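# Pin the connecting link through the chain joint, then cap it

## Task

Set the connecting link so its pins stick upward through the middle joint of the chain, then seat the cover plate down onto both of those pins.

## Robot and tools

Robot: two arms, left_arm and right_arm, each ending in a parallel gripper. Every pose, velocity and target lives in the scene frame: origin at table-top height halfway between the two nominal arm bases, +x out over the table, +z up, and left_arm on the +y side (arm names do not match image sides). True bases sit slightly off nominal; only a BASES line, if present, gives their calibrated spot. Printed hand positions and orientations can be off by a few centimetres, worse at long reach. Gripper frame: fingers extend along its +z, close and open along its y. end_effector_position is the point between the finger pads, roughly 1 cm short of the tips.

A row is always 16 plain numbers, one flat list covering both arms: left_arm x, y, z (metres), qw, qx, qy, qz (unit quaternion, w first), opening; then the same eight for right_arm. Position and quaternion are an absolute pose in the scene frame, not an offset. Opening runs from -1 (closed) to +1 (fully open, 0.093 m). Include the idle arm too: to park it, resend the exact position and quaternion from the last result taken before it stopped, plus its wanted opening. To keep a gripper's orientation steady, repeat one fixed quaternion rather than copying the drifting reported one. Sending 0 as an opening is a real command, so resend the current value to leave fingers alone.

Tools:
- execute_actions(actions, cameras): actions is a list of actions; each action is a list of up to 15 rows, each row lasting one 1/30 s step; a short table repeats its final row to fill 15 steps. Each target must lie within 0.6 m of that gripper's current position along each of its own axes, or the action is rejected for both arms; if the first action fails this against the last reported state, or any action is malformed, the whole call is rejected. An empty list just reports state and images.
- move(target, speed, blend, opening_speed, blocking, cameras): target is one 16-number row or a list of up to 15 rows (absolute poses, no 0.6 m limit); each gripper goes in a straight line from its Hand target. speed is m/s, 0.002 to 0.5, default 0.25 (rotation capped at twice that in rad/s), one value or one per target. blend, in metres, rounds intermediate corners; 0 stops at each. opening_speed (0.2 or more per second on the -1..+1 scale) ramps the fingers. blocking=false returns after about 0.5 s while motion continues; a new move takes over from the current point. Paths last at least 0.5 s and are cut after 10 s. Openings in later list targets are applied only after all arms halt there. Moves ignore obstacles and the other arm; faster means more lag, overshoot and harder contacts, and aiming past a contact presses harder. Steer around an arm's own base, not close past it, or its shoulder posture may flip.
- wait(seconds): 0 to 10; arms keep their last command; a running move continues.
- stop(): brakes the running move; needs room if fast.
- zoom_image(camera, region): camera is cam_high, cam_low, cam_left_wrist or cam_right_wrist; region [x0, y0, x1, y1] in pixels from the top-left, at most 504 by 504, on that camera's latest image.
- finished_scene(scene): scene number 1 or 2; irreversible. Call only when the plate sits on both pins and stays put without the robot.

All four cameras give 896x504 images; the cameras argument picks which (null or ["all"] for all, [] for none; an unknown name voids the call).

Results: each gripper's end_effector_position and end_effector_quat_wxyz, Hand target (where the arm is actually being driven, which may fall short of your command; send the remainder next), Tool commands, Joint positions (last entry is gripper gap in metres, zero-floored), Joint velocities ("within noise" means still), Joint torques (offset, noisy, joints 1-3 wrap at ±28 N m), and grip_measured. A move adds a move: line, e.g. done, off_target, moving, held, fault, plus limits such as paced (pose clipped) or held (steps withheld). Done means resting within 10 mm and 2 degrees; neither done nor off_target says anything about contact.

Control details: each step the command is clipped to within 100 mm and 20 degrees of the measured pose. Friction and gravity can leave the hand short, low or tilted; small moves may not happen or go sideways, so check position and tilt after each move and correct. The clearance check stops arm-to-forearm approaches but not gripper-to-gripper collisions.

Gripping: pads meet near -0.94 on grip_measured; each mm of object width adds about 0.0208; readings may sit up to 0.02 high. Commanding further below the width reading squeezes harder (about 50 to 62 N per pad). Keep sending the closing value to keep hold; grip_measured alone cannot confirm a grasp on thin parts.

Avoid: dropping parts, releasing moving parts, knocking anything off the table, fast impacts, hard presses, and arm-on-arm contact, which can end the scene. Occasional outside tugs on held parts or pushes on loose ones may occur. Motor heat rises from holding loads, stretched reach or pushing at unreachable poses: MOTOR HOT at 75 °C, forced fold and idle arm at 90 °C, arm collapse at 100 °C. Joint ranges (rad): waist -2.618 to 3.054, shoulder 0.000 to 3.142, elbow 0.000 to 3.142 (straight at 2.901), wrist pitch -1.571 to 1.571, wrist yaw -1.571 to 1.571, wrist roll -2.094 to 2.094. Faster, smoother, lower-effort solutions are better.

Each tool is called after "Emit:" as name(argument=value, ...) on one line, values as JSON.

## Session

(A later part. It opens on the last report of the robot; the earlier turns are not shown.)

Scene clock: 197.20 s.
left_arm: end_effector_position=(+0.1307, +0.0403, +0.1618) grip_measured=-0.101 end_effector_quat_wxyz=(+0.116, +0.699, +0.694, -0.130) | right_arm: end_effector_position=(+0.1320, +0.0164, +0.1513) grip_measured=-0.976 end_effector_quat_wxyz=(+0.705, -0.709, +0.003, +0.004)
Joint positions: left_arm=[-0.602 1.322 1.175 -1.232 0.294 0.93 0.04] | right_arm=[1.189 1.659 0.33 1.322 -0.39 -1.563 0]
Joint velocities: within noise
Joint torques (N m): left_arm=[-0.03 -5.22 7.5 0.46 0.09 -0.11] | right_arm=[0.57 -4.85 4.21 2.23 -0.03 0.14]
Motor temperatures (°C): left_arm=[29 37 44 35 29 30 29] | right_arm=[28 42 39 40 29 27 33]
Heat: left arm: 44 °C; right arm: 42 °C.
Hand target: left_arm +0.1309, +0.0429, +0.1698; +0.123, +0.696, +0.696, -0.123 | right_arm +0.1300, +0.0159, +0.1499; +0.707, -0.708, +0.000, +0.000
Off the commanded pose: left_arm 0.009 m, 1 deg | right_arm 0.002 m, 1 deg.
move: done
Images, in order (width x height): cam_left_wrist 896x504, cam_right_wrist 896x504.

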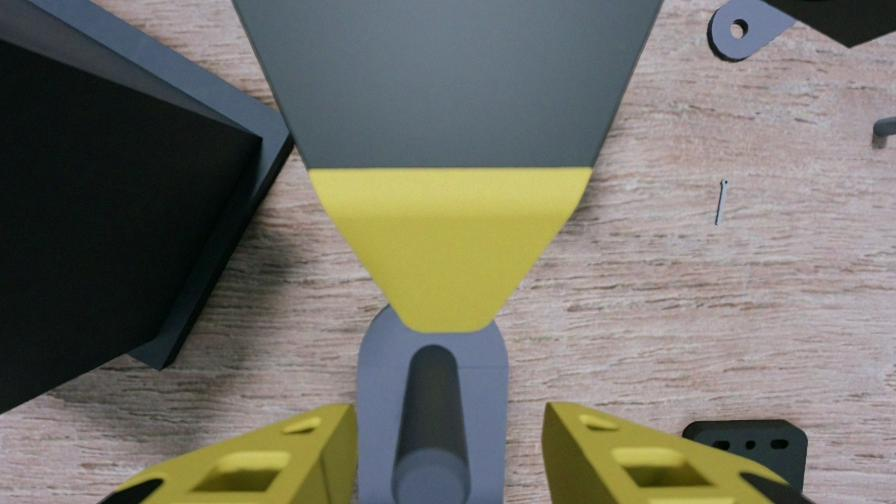

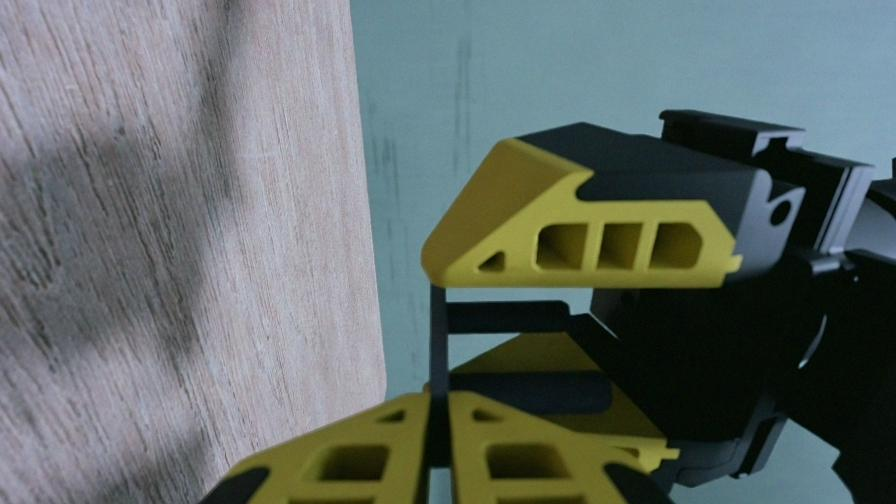

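Emit:
move(target=[0.1365,0.041,0.167,0.1228,0.6964,0.6964,-0.1228,-0.10,0.13,0.016,0.15,0.7071,-0.7071,0,0,-1], speed=0.03, cameras=["cam_left_wrist","cam_right_wrist"])

Scene clock: 198.50 s.
left_arm: end_effector_position=(+0.1311, +0.0409, +0.1618) grip_measured=-0.101 end_effector_quat_wxyz=(+0.116, +0.698, +0.695, -0.130) | right_arm: end_effector_position=(+0.1320, +0.0164, +0.1513) grip_measured=-0.976 end_effector_quat_wxyz=(+0.705, -0.709, +0.003, +0.004)
Joint positions: left_arm=[-0.599 1.322 1.175 -1.233 0.294 0.93 0.04] | right_arm=[1.189 1.659 0.33 1.322 -0.39 -1.563 0]
Joint velocities: within noise
Joint torques (N m): left_arm=[0.31 -3.36 7.82 0.59 0.11 -0.03] | right_arm=[0.55 -4.85 4.19 2.23 -0.03 0.14]
Motor temperatures (°C): left_arm=[29 37 44 34 29 30 29] | right_arm=[28 42 39 40 29 27 33]
Heat: left arm: 44 °C; right arm: 42 °C.
Hand target: left_arm +0.1364, +0.0410, +0.1669; +0.123, +0.696, +0.696, -0.123 | right_arm +0.1300, +0.0159, +0.1499; +0.707, -0.708, +0.000, +0.000
Off the commanded pose: left_arm 0.008 m, 1 deg | right_arm 0.002 m, 1 deg.
move: done
Images, in order (width x height): cam_left_wrist 896x504, cam_right_wrist 896x504.

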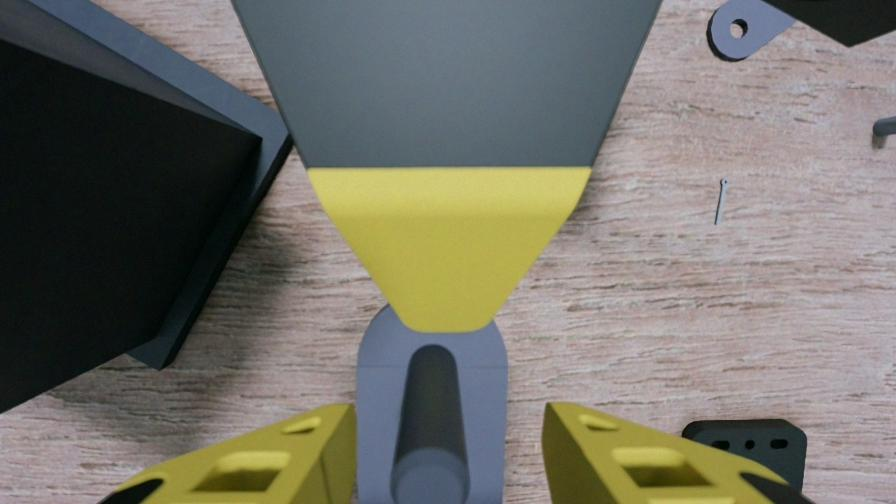

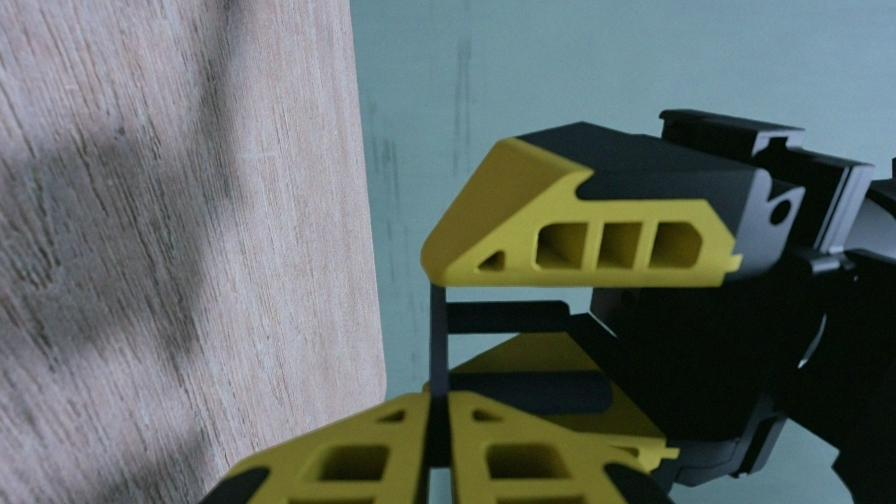

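Emit:
move(target=[0.1405,0.039,0.168,0.1228,0.6964,0.6964,-0.1228,-0.10,0.13,0.016,0.15,0.7071,-0.7071,0,0,-1], speed=0.03, cameras=["cam_left_wrist","cam_right_wrist"])

Scene clock: 199.57 s.
left_arm: end_effector_position=(+0.1353, +0.0388, +0.1660) grip_measured=-0.101 end_effector_quat_wxyz=(+0.122, +0.697, +0.695, -0.128) | right_arm: end_effector_position=(+0.1320, +0.0164, +0.1513) grip_measured=-0.976 end_effector_quat_wxyz=(+0.705, -0.709, +0.003, +0.004)
Joint positions: left_arm=[-0.596 1.33 1.195 -1.233 0.294 0.93 0.04] | right_arm=[1.189 1.659 0.33 1.322 -0.39 -1.563 0]
Joint velocities: within noise
Joint torques (N m): left_arm=[0.31 -2.55 7.57 0.62 0.11 0] | right_arm=[0.57 -4.85 4.19 2.23 -0.03 0.15]
Motor temperatures (°C): left_arm=[29 37 44 34 29 30 29] | right_arm=[28 42 39 40 29 27 33]
Heat: left arm: 44 °C; right arm: 42 °C.
Hand target: left_arm +0.1405, +0.0391, +0.1680; +0.123, +0.696, +0.696, -0.123 | right_arm +0.1300, +0.0159, +0.1499; +0.707, -0.708, +0.000, +0.000
Off the commanded pose: left_arm 0.006 m, 1 deg | right_arm 0.002 m, 1 deg.
move: done
Images, in order (width x height): cam_left_wrist 896x504, cam_right_wrist 896x504.

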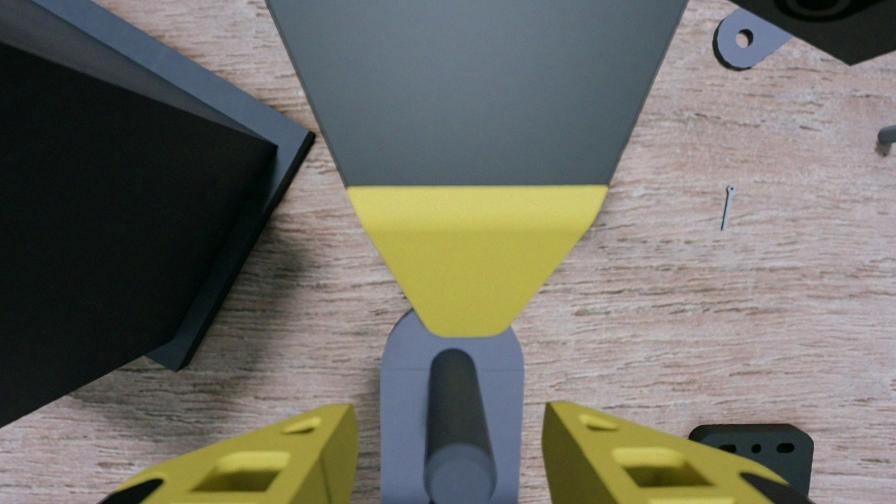

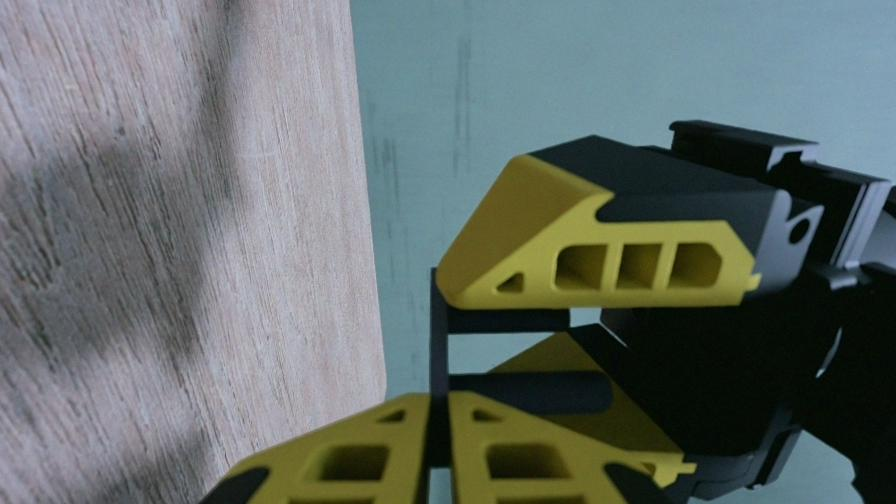

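Emit:
move(target=[0.138,0.0395,0.158,0.1228,0.6964,0.6964,-0.1228,-0.10,0.13,0.016,0.15,0.7071,-0.7071,0,0,-1], speed=0.03, cameras=["cam_left_wrist","cam_right_wrist"])

Scene clock: 200.80 s.
left_arm: end_effector_position=(+0.1357, +0.0386, +0.1611) grip_measured=-0.101 end_effector_quat_wxyz=(+0.122, +0.697, +0.695, -0.128) | right_arm: end_effector_position=(+0.1320, +0.0164, +0.1513) grip_measured=-0.976 end_effector_quat_wxyz=(+0.705, -0.709, +0.003, +0.004)
Joint positions: left_arm=[-0.596 1.33 1.175 -1.213 0.294 0.93 0.04] | right_arm=[1.189 1.659 0.33 1.322 -0.39 -1.563 0]
Joint velocities: within noise
Joint torques (N m): left_arm=[-0.03 -3.69 5.11 0.74 0.1 -0.04] | right_arm=[0.55 -4.85 4.18 2.23 -0.03 0.15]
Motor temperatures (°C): left_arm=[29 37 44 34 29 30 29] | right_arm=[28 42 39 40 29 27 33]
Heat: left arm: 44 °C; right arm: 42 °C.
Hand target: left_arm +0.1380, +0.0396, +0.1581; +0.123, +0.696, +0.696, -0.123 | right_arm +0.1300, +0.0159, +0.1499; +0.707, -0.708, +0.000, +0.000
Off the commanded pose: left_arm 0.004 m, 1 deg | right_arm 0.002 m, 1 deg.
move: done
Images, in order (width x height): cam_left_wrist 896x504, cam_right_wrist 896x504.

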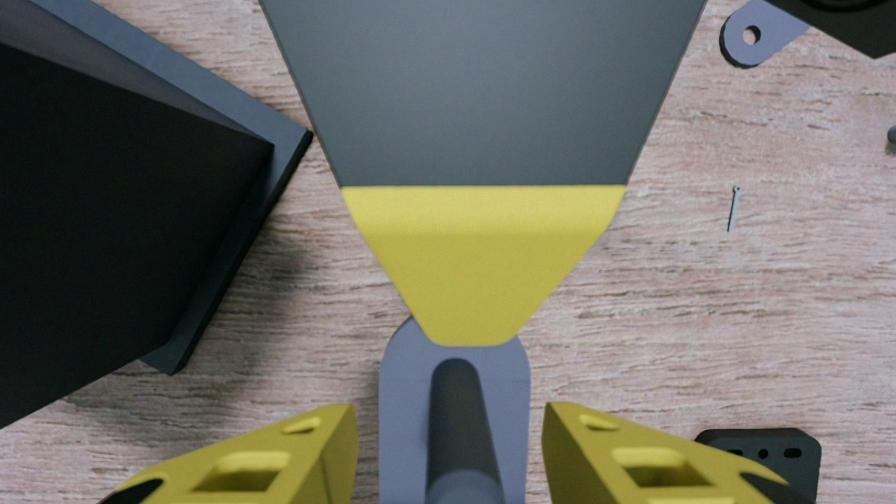

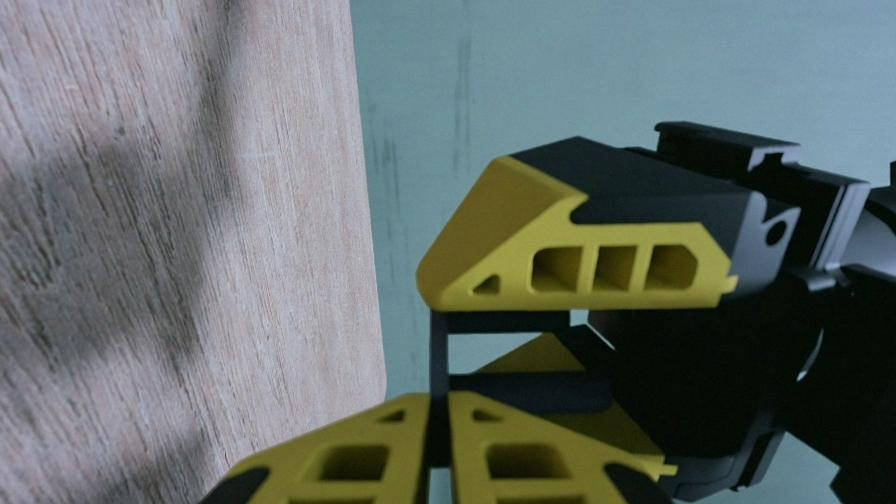

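Emit:
move(target=[0.138,0.039,0.1665,0.1228,0.6964,0.6964,-0.1228,-0.10,0.13,0.016,0.15,0.7071,-0.7071,0,0,-1], speed=0.03, cameras=["cam_right_wrist"])

Scene clock: 202.53 s.
left_arm: end_effector_position=(+0.1369, +0.0377, +0.1632) grip_measured=-0.101 end_effector_quat_wxyz=(+0.125, +0.697, +0.694, -0.128) | right_arm: end_effector_position=(+0.1320, +0.0164, +0.1514) grip_measured=-0.976 end_effector_quat_wxyz=(+0.705, -0.709, +0.003, +0.004)
Joint positions: left_arm=[-0.596 1.33 1.183 -1.213 0.294 0.93 0.04] | right_arm=[1.189 1.659 0.33 1.322 -0.39 -1.563 0]
Joint velocities: within noise
Joint torques (N m): left_arm=[-0.23 -3.37 7.53 0.51 0.1 -0.07] | right_arm=[0.55 -4.85 4.19 2.23 -0.03 0.14]
Motor temperatures (°C): left_arm=[29 37 44 34 29 30 29] | right_arm=[28 42 39 40 29 27 33]
Heat: left arm: 44 °C; right arm: 42 °C.
Hand target: left_arm +0.1380, +0.0391, +0.1664; +0.123, +0.696, +0.696, -0.123 | right_arm +0.1300, +0.0159, +0.1500; +0.707, -0.707, +0.000, +0.000
Off the commanded pose: left_arm 0.004 m, 1 deg | right_arm 0.002 m, 1 deg.
move: done
Images, in order (width x height): cam_right_wrist 896x504.

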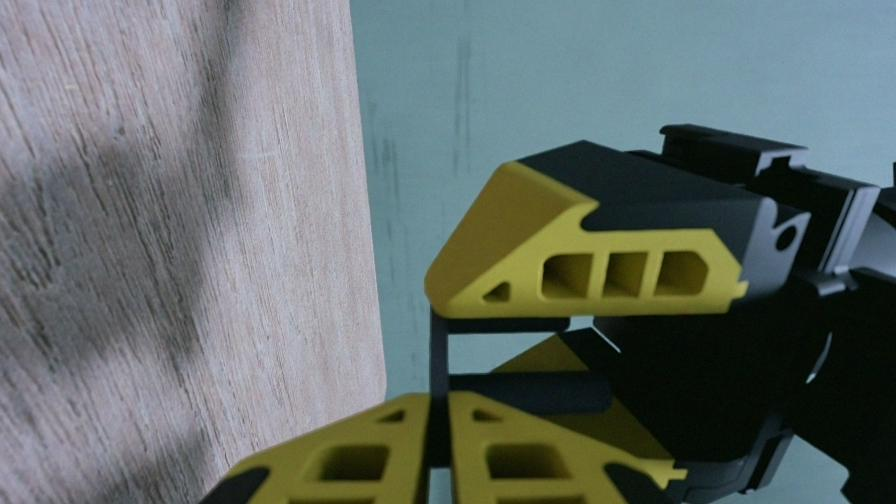

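Emit:
execute_actions(actions=[])

Scene clock: 204.03 s.
left_arm: end_effector_position=(+0.1369, +0.0377, +0.1632) grip_measured=-0.101 end_effector_quat_wxyz=(+0.125, +0.697, +0.694, -0.128) | right_arm: end_effector_position=(+0.1320, +0.0164, +0.1514) grip_measured=-0.976 end_effector_quat_wxyz=(+0.705, -0.709, +0.003, +0.004)
Joint positions: left_arm=[-0.596 1.33 1.183 -1.213 0.294 0.93 0.04] | right_arm=[1.189 1.659 0.33 1.322 -0.39 -1.563 0]
Joint velocities: within noise
Joint torques (N m): left_arm=[-0.23 -3.4 7.54 0.51 0.1 -0.07] | right_arm=[0.55 -4.85 4.19 2.23 -0.03 0.14]
Motor temperatures (°C): left_arm=[29 37 44 34 29 30 29] | right_arm=[28 42 39 40 29 27 33]
Heat: left arm: 44 °C; right arm: 42 °C.
Hand target: left_arm +0.1380, +0.0391, +0.1664; +0.123, +0.696, +0.696, -0.123 | right_arm +0.1300, +0.0159, +0.1500; +0.707, -0.707, +0.000, +0.000
Tool commands: left_gripper/opening=-0.1 right_gripper/opening=-1.0
Off the commanded pose: left_arm 0.004 m, 1 deg | right_arm 0.002 m, 1 deg.

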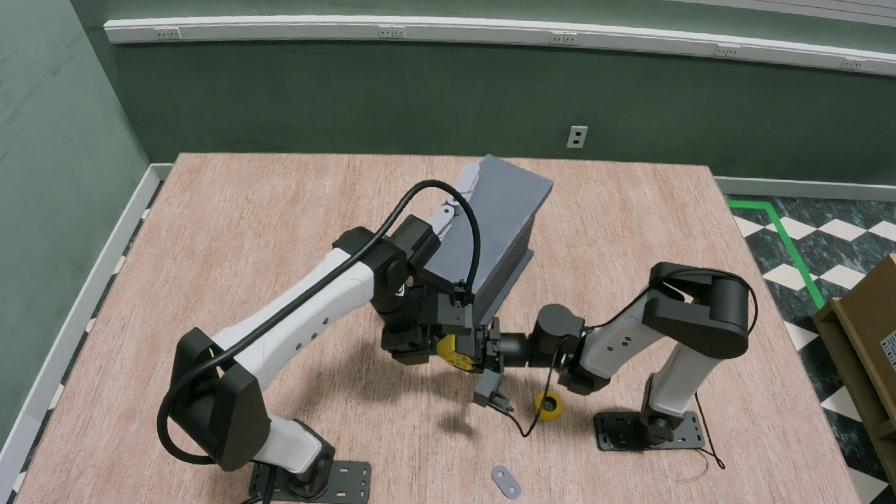

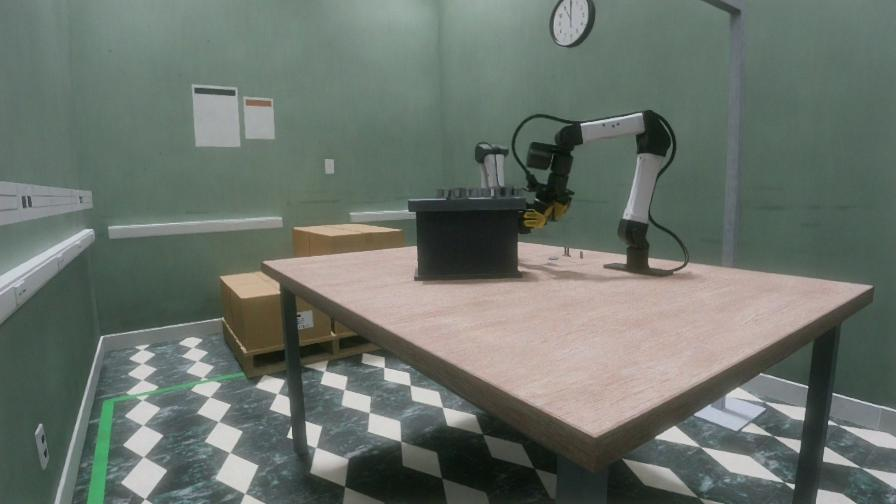

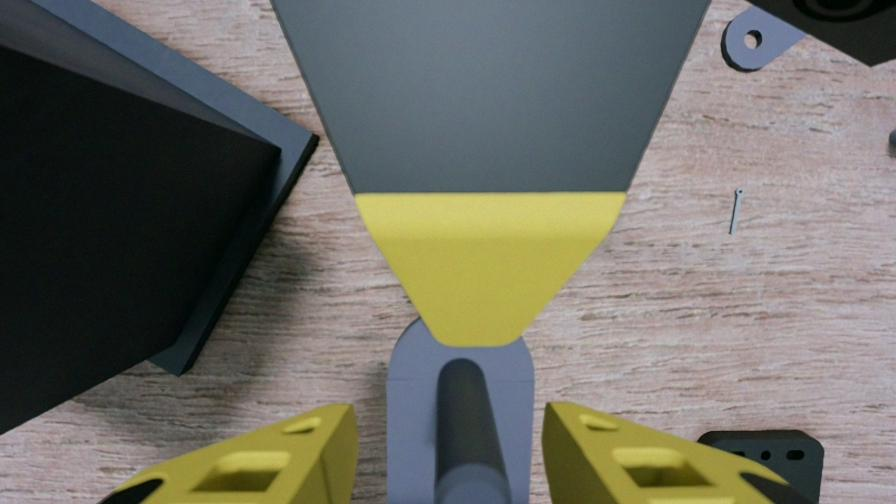

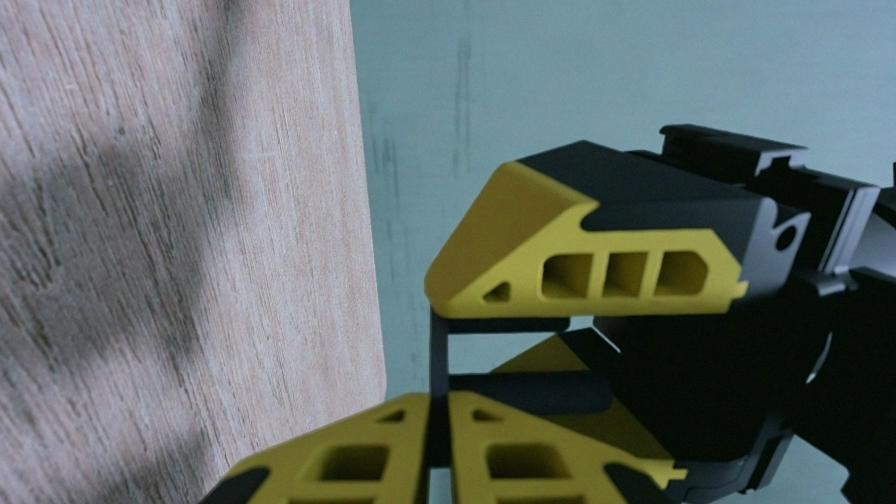

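Emit:
move(target=[0.1355,0.039,0.1665,0.1228,0.6964,0.6964,-0.1228,-0.10,0.13,0.016,0.15,0.7071,-0.7071,0,0,-1], speed=0.02, cameras=["cam_left_wrist","cam_right_wrist"])

Scene clock: 205.13 s.
left_arm: end_effector_position=(+0.1369, +0.0377, +0.1632) grip_measured=-0.101 end_effector_quat_wxyz=(+0.125, +0.697, +0.694, -0.128) | right_arm: end_effector_position=(+0.1320, +0.0164, +0.1514) grip_measured=-0.976 end_effector_quat_wxyz=(+0.705, -0.709, +0.003, +0.004)
Joint positions: left_arm=[-0.596 1.33 1.183 -1.213 0.294 0.93 0.04] | right_arm=[1.189 1.659 0.33 1.322 -0.39 -1.563 0]
Joint velocities: within noise
Joint torques (N m): left_arm=[-0.72 -4.12 7.04 0.51 0.09 -0.14] | right_arm=[0.55 -4.85 4.19 2.24 -0.03 0.15]
Motor temperatures (°C): left_arm=[29 37 44 34 29 30 29] | right_arm=[28 41 38 40 29 27 33]
Heat: left arm: 44 °C; right arm: 41 °C.
Hand target: left_arm +0.1355, +0.0391, +0.1664; +0.123, +0.696, +0.696, -0.123 | right_arm +0.1300, +0.0159, +0.1500; +0.707, -0.707, +0.000, +0.000
Off the commanded pose: left_arm 0.004 m, 1 deg | right_arm 0.002 m, 1 deg.
move: done
Images, in order (width x height): cam_left_wrist 896x504, cam_right_wrist 896x504.

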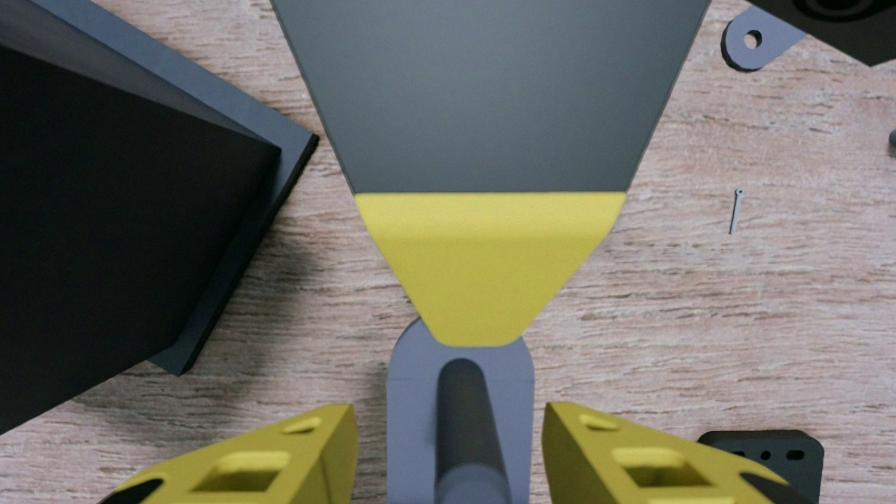

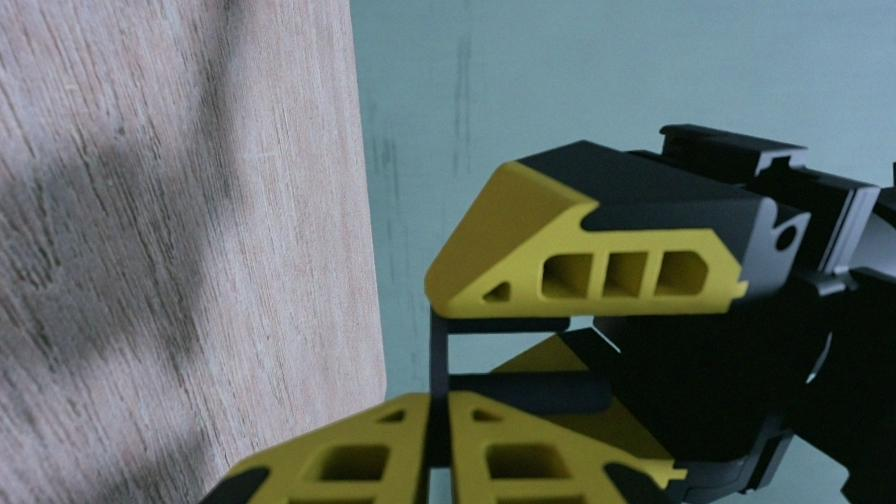

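Emit:
move(target=[0.1325,0.039,0.1665,0.1228,0.6964,0.6964,-0.1228,-0.10,0.13,0.016,0.15,0.7071,-0.7071,0,0,-1], speed=0.02, cameras=["cam_left_wrist"])

Scene clock: 206.10 s.
left_arm: end_effector_position=(+0.1353, +0.0363, +0.1632) grip_measured=-0.101 end_effector_quat_wxyz=(+0.125, +0.699, +0.693, -0.128) | right_arm: end_effector_position=(+0.1320, +0.0164, +0.1514) grip_measured=-0.976 end_effector_quat_wxyz=(+0.705, -0.709, +0.003, +0.004)
Joint positions: left_arm=[-0.604 1.33 1.183 -1.213 0.294 0.927 0.04] | right_arm=[1.189 1.659 0.33 1.322 -0.39 -1.563 0]
Joint velocities: within noise
Joint torques (N m): left_arm=[-0.68 -5 6.39 0.51 0.09 -0.18] | right_arm=[0.55 -4.83 4.18 2.23 -0.03 0.15]
Motor temperatures (°C): left_arm=[29 37 44 34 29 30 29] | right_arm=[28 41 38 40 29 27 33]
Heat: left arm: 44 °C; right arm: 41 °C.
Hand target: left_arm +0.1325, +0.0391, +0.1664; +0.123, +0.696, +0.696, -0.123 | right_arm +0.1300, +0.0159, +0.1500; +0.707, -0.707, +0.000, +0.000
Off the commanded pose: left_arm 0.005 m, 1 deg | right_arm 0.002 m, 1 deg.
move: done
Images, in order (width x height): cam_left_wrist 896x504.

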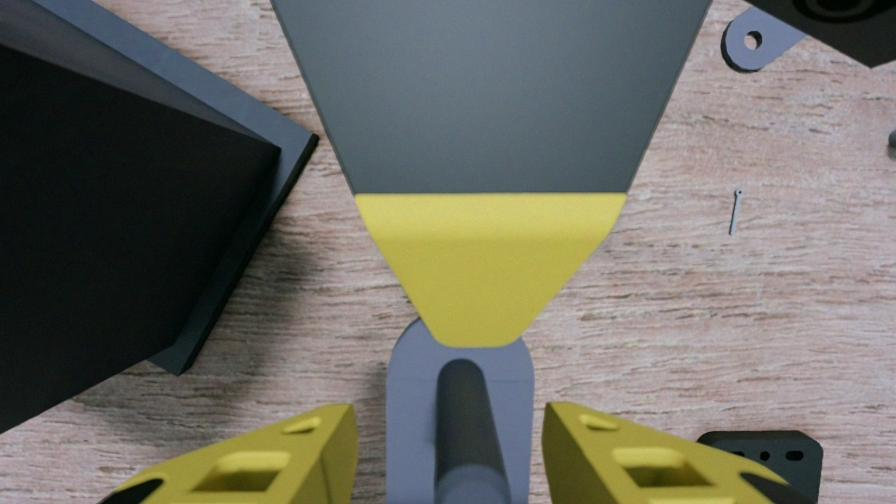

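Emit:
wait(seconds=0.3, cameras=["cam_left_wrist"])

Scene clock: 206.63 s.
left_arm: end_effector_position=(+0.1353, +0.0363, +0.1632) grip_measured=-0.101 end_effector_quat_wxyz=(+0.124, +0.699, +0.693, -0.128) | right_arm: end_effector_position=(+0.1320, +0.0164, +0.1514) grip_measured=-0.976 end_effector_quat_wxyz=(+0.705, -0.709, +0.003, +0.004)
Joint positions: left_arm=[-0.604 1.33 1.183 -1.213 0.294 0.927 0.04] | right_arm=[1.189 1.659 0.33 1.322 -0.39 -1.563 0]
Joint velocities: within noise
Joint torques (N m): left_arm=[-0.66 -5.03 6.38 0.5 0.08 -0.19] | right_arm=[0.57 -4.86 4.19 2.23 -0.03 0.15]
Motor temperatures (°C): left_arm=[29 37 44 34 29 30 29] | right_arm=[28 41 38 40 29 27 33]
Heat: left arm: 44 °C; right arm: 41 °C.
Hand target: left_arm +0.1325, +0.0390, +0.1664; +0.123, +0.696, +0.696, -0.123 | right_arm +0.1300, +0.0159, +0.1500; +0.707, -0.707, +0.000, +0.000
Tool commands: left_gripper/opening=-0.1 right_gripper/opening=-1.0
Off the commanded pose: left_arm 0.005 m, 1 deg | right_arm 0.002 m, 1 deg.
wait: 0.30 s; at rest from the start
Images, in order (width x height): cam_left_wrist 896x504.

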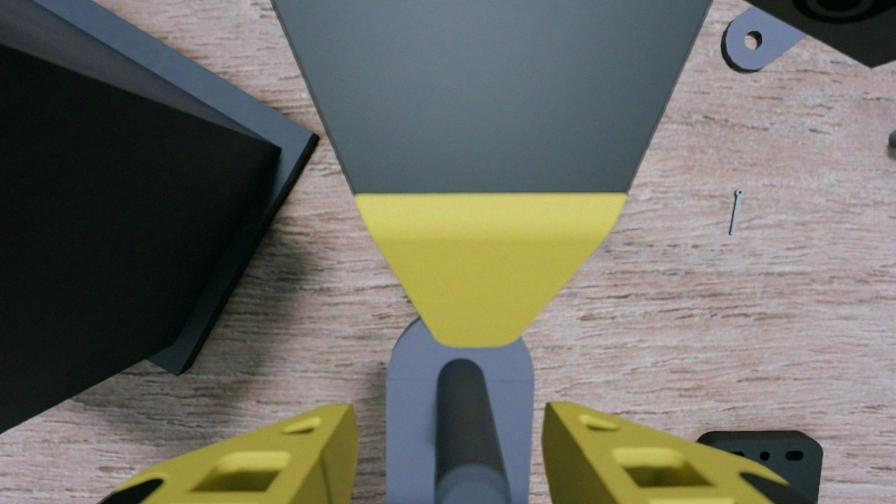

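Emit:
move(target=[0.1295,0.040,0.1665,0.1228,0.6964,0.6964,-0.1228,-0.10,0.13,0.016,0.15,0.7071,-0.7071,0,0,-1], speed=0.02, cameras=["cam_left_wrist"])

Scene clock: 207.73 s.
left_arm: end_effector_position=(+0.1340, +0.0359, +0.1650) grip_measured=-0.101 end_effector_quat_wxyz=(+0.127, +0.699, +0.692, -0.128) | right_arm: end_effector_position=(+0.1320, +0.0164, +0.1514) grip_measured=-0.976 end_effector_quat_wxyz=(+0.705, -0.709, +0.003, +0.004)
Joint positions: left_arm=[-0.609 1.322 1.183 -1.215 0.293 0.922 0.04] | right_arm=[1.189 1.659 0.33 1.322 -0.39 -1.563 0]
Joint velocities: within noise
Joint torques (N m): left_arm=[-0.69 -5.23 5.65 0.52 0.11 -0.15] | right_arm=[0.57 -4.85 4.19 2.23 -0.03 0.14]
Motor temperatures (°C): left_arm=[29 37 44 34 29 30 29] | right_arm=[28 41 38 40 29 27 33]
Heat: left arm: 44 °C; right arm: 41 °C.
Hand target: left_arm +0.1296, +0.0400, +0.1663; +0.123, +0.696, +0.696, -0.123 | right_arm +0.1300, +0.0159, +0.1500; +0.707, -0.707, +0.000, +0.000
Off the commanded pose: left_arm 0.006 m, 1 deg | right_arm 0.002 m, 1 deg.
move: done
Images, in order (width x height): cam_left_wrist 896x504.

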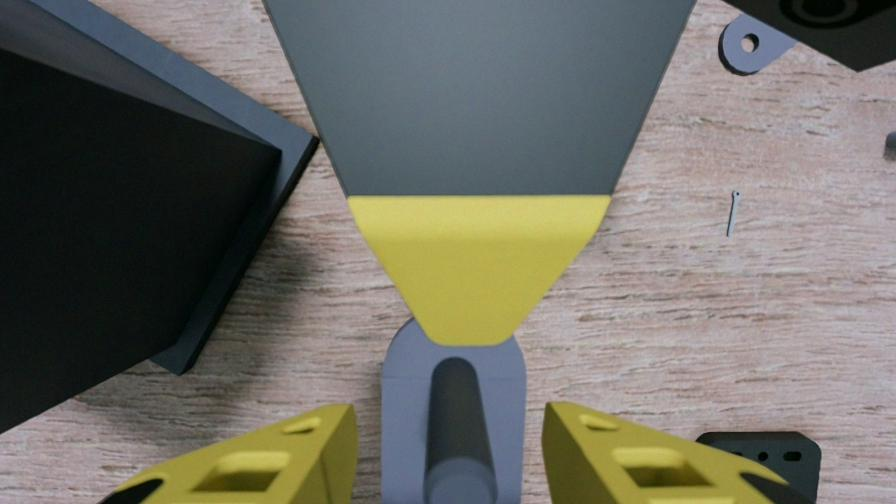

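Emit:
move(target=[0.1290,0.040,0.1635,0.1228,0.6964,0.6964,-0.1228,-0.10,0.13,0.016,0.15,0.7071,-0.7071,0,0,-1], speed=0.02, cameras=["cam_left_wrist"])

Emit:
zoom_image(camera="cam_left_wrist", region=[300, 300, 600, 504])

Scene clock: 208.83 s.
left_arm: end_effector_position=(+0.1329, +0.0369, +0.1629) grip_measured=-0.101 end_effector_quat_wxyz=(+0.124, +0.698, +0.693, -0.128) | right_arm: end_effector_position=(+0.1320, +0.0164, +0.1514) grip_measured=-0.976 end_effector_quat_wxyz=(+0.705, -0.709, +0.003, +0.004)
Joint positions: left_arm=[-0.609 1.322 1.176 -1.215 0.293 0.921 0.04] | right_arm=[1.189 1.659 0.33 1.322 -0.39 -1.563 0]
Joint velocities: within noise
Joint torques (N m): left_arm=[-0.76 -5.49 5.09 0.6 0.08 -0.19] | right_arm=[0.55 -4.86 4.21 2.23 -0.03 0.14]
Motor temperatures (°C): left_arm=[29 37 44 34 29 30 29] | right_arm=[28 41 38 40 29 27 33]
Heat: left arm: 44 °C; right arm: 41 °C.
Hand target: left_arm +0.1291, +0.0400, +0.1634; +0.123, +0.696, +0.696, -0.123 | right_arm +0.1300, +0.0159, +0.1500; +0.707, -0.707, +0.000, +0.000
Off the commanded pose: left_arm 0.005 m, 1 deg | right_arm 0.002 m, 1 deg.
move: done
Images, in order (width x height): cam_left_wrist 896x504.

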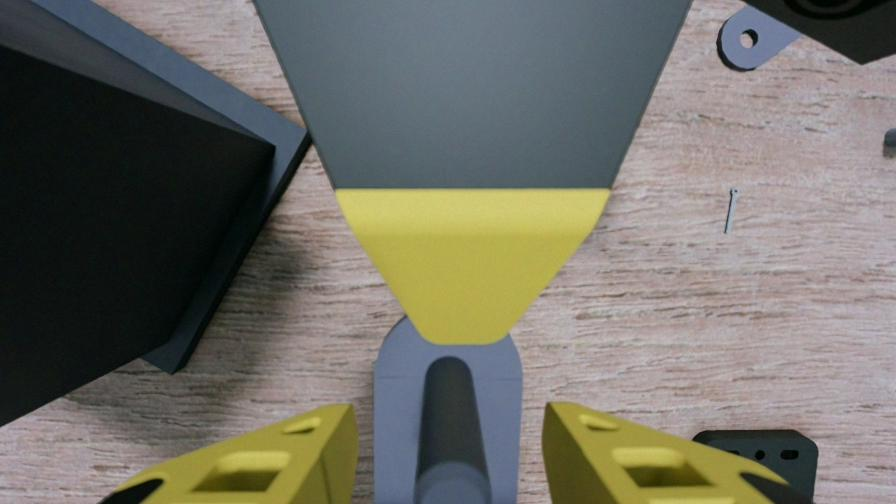

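Scaled by 1.680 from the camera's 896x504 image, which has a finer 1280x720 frame.

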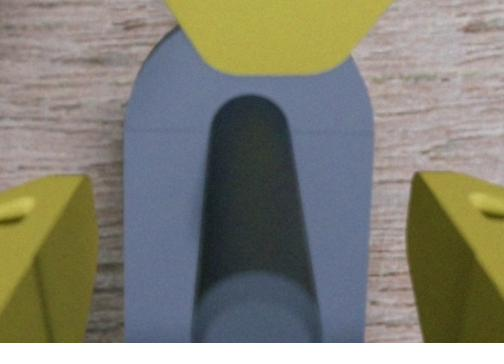

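Emit:
move(target=[0.1290,0.040,0.1635,0.1228,0.6964,0.6964,-0.1228,-0.50,0.13,0.016,0.15,0.7071,-0.7071,0,0,-1], opening_speed=0.4)

Emit:
zoom_image(camera="cam_low", region=[480, 150, 640, 240])

Scene clock: 210.33 s.
left_arm: end_effector_position=(+0.1329, +0.0370, +0.1629) grip_measured=-0.474 end_effector_quat_wxyz=(+0.124, +0.698, +0.693, -0.128) | right_arm: end_effector_position=(+0.1320, +0.0164, +0.1515) grip_measured=-0.976 end_effector_quat_wxyz=(+0.705, -0.709, +0.003, +0.004)
Joint positions: left_arm=[-0.609 1.322 1.176 -1.215 0.292 0.921 0.022] | right_arm=[1.189 1.659 0.33 1.323 -0.39 -1.563 0]
Joint velocities: within noise
Joint torques (N m): left_arm=[-0.77 -5.49 5.12 0.6 0.08 -0.2] | right_arm=[0.55 -4.86 4.19 2.23 -0.03 0.15]
Motor temperatures (°C): left_arm=[29 37 44 34 29 30 29] | right_arm=[28 41 38 40 29 27 33]
Heat: left arm: 44 °C; right arm: 41 °C.
Hand target: left_arm +0.1291, +0.0400, +0.1634; +0.123, +0.696, +0.696, -0.123 | right_arm +0.1300, +0.0159, +0.1500; +0.707, -0.707, +0.000, +0.000
Off the commanded pose: left_arm 0.005 m, 1 deg | right_arm 0.003 m, 1 deg.
move: done

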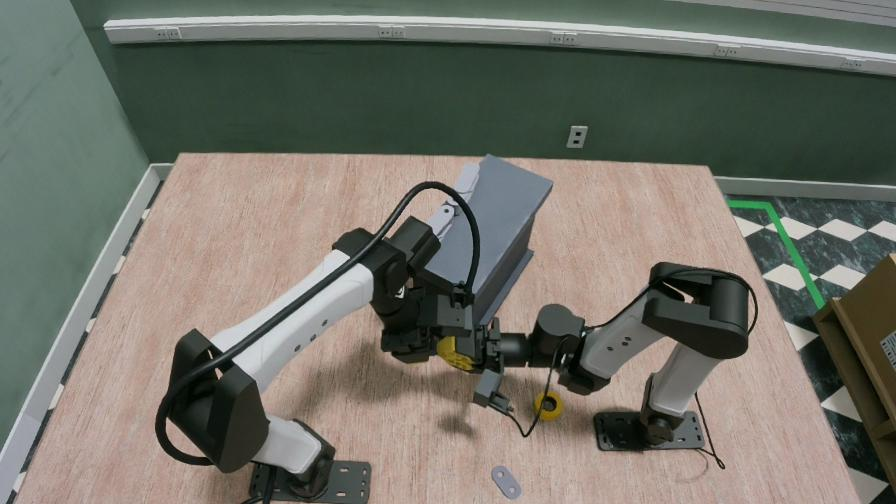

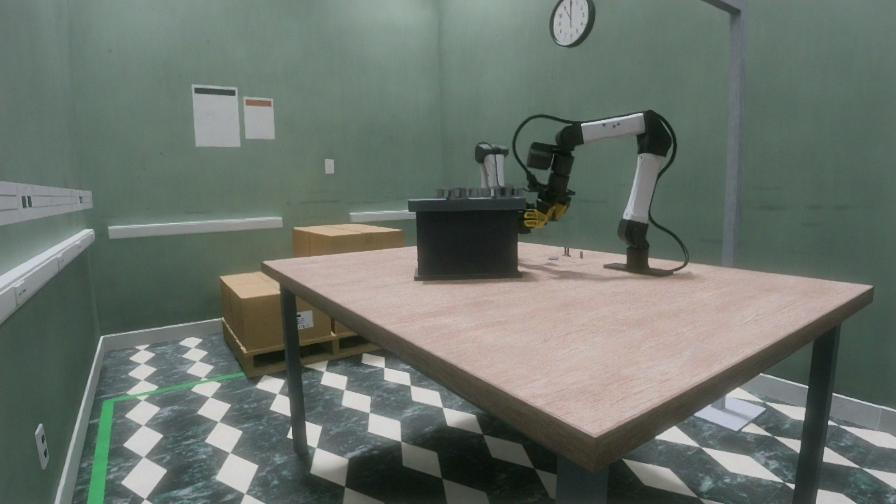

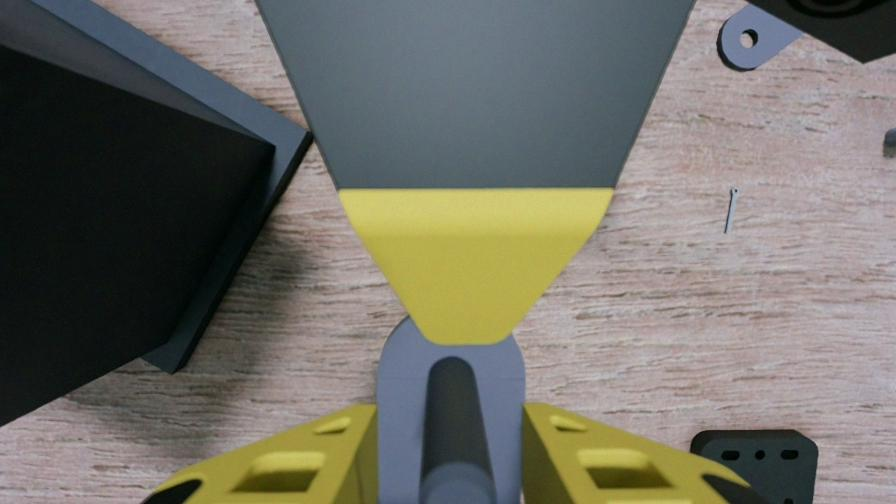

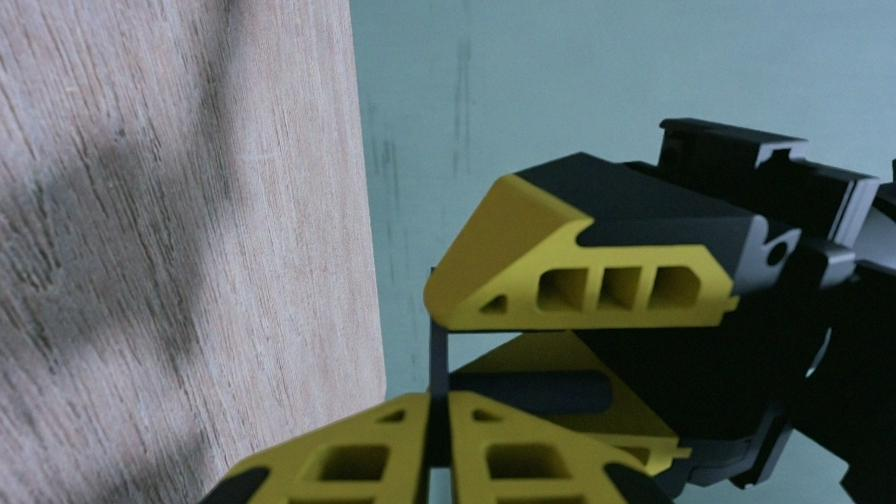

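Scaled by 3.150 from the camera's 896x504 image, which has a finer 1280x720 frame.

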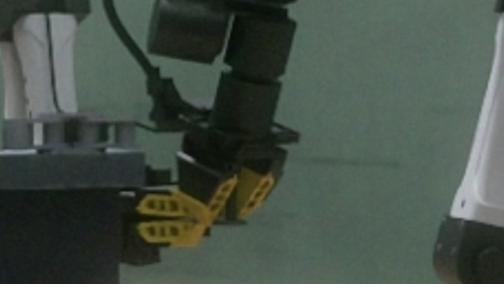

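Emit:
move(target=[0.1290,0.040,0.1635,0.1228,0.6964,0.6964,-0.1228,-0.55,0.13,0.016,0.15,0.7071,-0.7071,0,0,-0.5], opening_speed=0.3, cameras=["cam_left_wrist","cam_right_wrist"])

Scene clock: 212.53 s.
left_arm: end_effector_position=(+0.1332, +0.0373, +0.1627) grip_measured=-0.474 end_effector_quat_wxyz=(+0.123, +0.698, +0.694, -0.127) | right_arm: end_effector_position=(+0.1321, +0.0163, +0.1572) grip_measured=-0.503 end_effector_quat_wxyz=(+0.713, -0.701, +0.000, +0.000)
Joint positions: left_arm=[-0.609 1.322 1.176 -1.215 0.289 0.921 0.022] | right_arm=[1.189 1.659 0.33 1.347 -0.39 -1.563 0.021]
Joint velocities: within noise
Joint torques (N m): left_arm=[-0.81 -5.48 5.11 0.6 0.11 -0.19] | right_arm=[0.55 -4.77 4.16 2 -0.03 0.15]
Motor temperatures (°C): left_arm=[29 37 44 34 29 30 29] | right_arm=[28 41 38 40 29 27 33]
Heat: left arm: 44 °C; right arm: 41 °C.
Hand target: left_arm +0.1291, +0.0400, +0.1634; +0.123, +0.696, +0.696, -0.123 | right_arm +0.1299, +0.0159, +0.1500; +0.707, -0.707, +0.000, +0.000
Off the commanded pose: left_arm 0.005 m, 1 deg | right_arm 0.007 m, 1 deg.
move: done
Images, in order (width x height): cam_left_wrist 896x504, cam_right_wrist 896x504.

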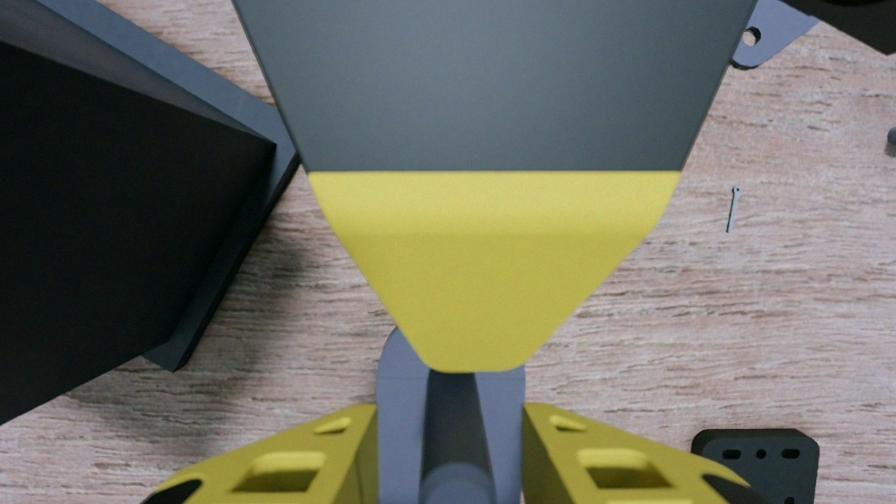

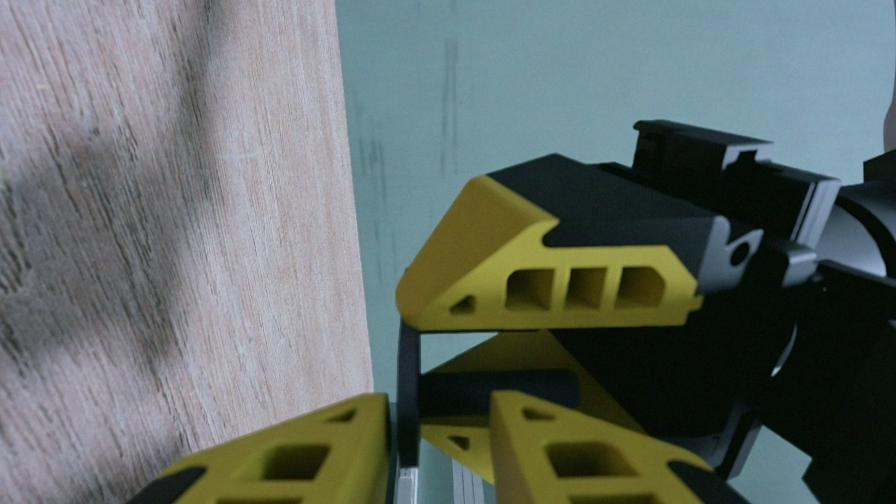

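Emit:
move(target=[[0.1290,0.040,0.1635,0.1228,0.6964,0.6964,-0.1228,-0.55,0.13,0.016,0.146,0.7071,-0.7071,0,0,-0.5]], speed=0.02, cameras=["cam_left_wrist","cam_right_wrist"])

Scene clock: 213.87 s.
left_arm: end_effector_position=(+0.1333, +0.0374, +0.1627) grip_measured=-0.474 end_effector_quat_wxyz=(+0.123, +0.698, +0.694, -0.126) | right_arm: end_effector_position=(+0.1324, +0.0171, +0.1554) grip_measured=-0.503 end_effector_quat_wxyz=(+0.715, -0.699, -0.001, -0.001)
Joint positions: left_arm=[-0.609 1.322 1.176 -1.215 0.289 0.921 0.022] | right_arm=[1.189 1.682 0.33 1.376 -0.39 -1.563 0.021]
Joint velocities: within noise
Joint torques (N m): left_arm=[-0.79 -5.48 5.11 0.6 0.12 -0.2] | right_arm=[0.54 -4.62 3.7 2.02 -0.03 0.14]
Motor temperatures (°C): left_arm=[29 37 44 34 29 30 29] | right_arm=[28 41 38 40 29 27 33]
Heat: left arm: 44 °C; right arm: 41 °C.
Hand target: left_arm +0.1291, +0.0400, +0.1634; +0.123, +0.696, +0.696, -0.123 | right_arm +0.1299, +0.0159, +0.1460; +0.707, -0.707, +0.000, +0.000
Off the commanded pose: left_arm 0.005 m, 1 deg | right_arm 0.010 m, 1 deg.
move: done
Images, in order (width x height): cam_left_wrist 896x504, cam_right_wrist 896x504.

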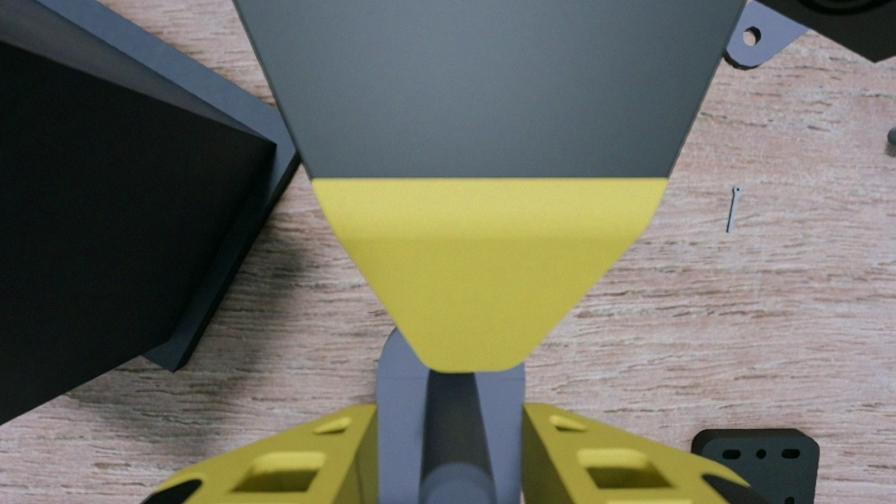

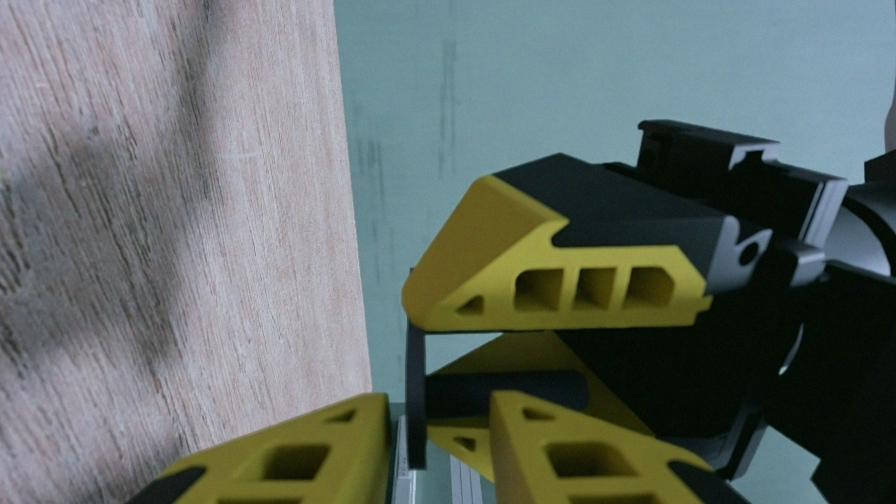

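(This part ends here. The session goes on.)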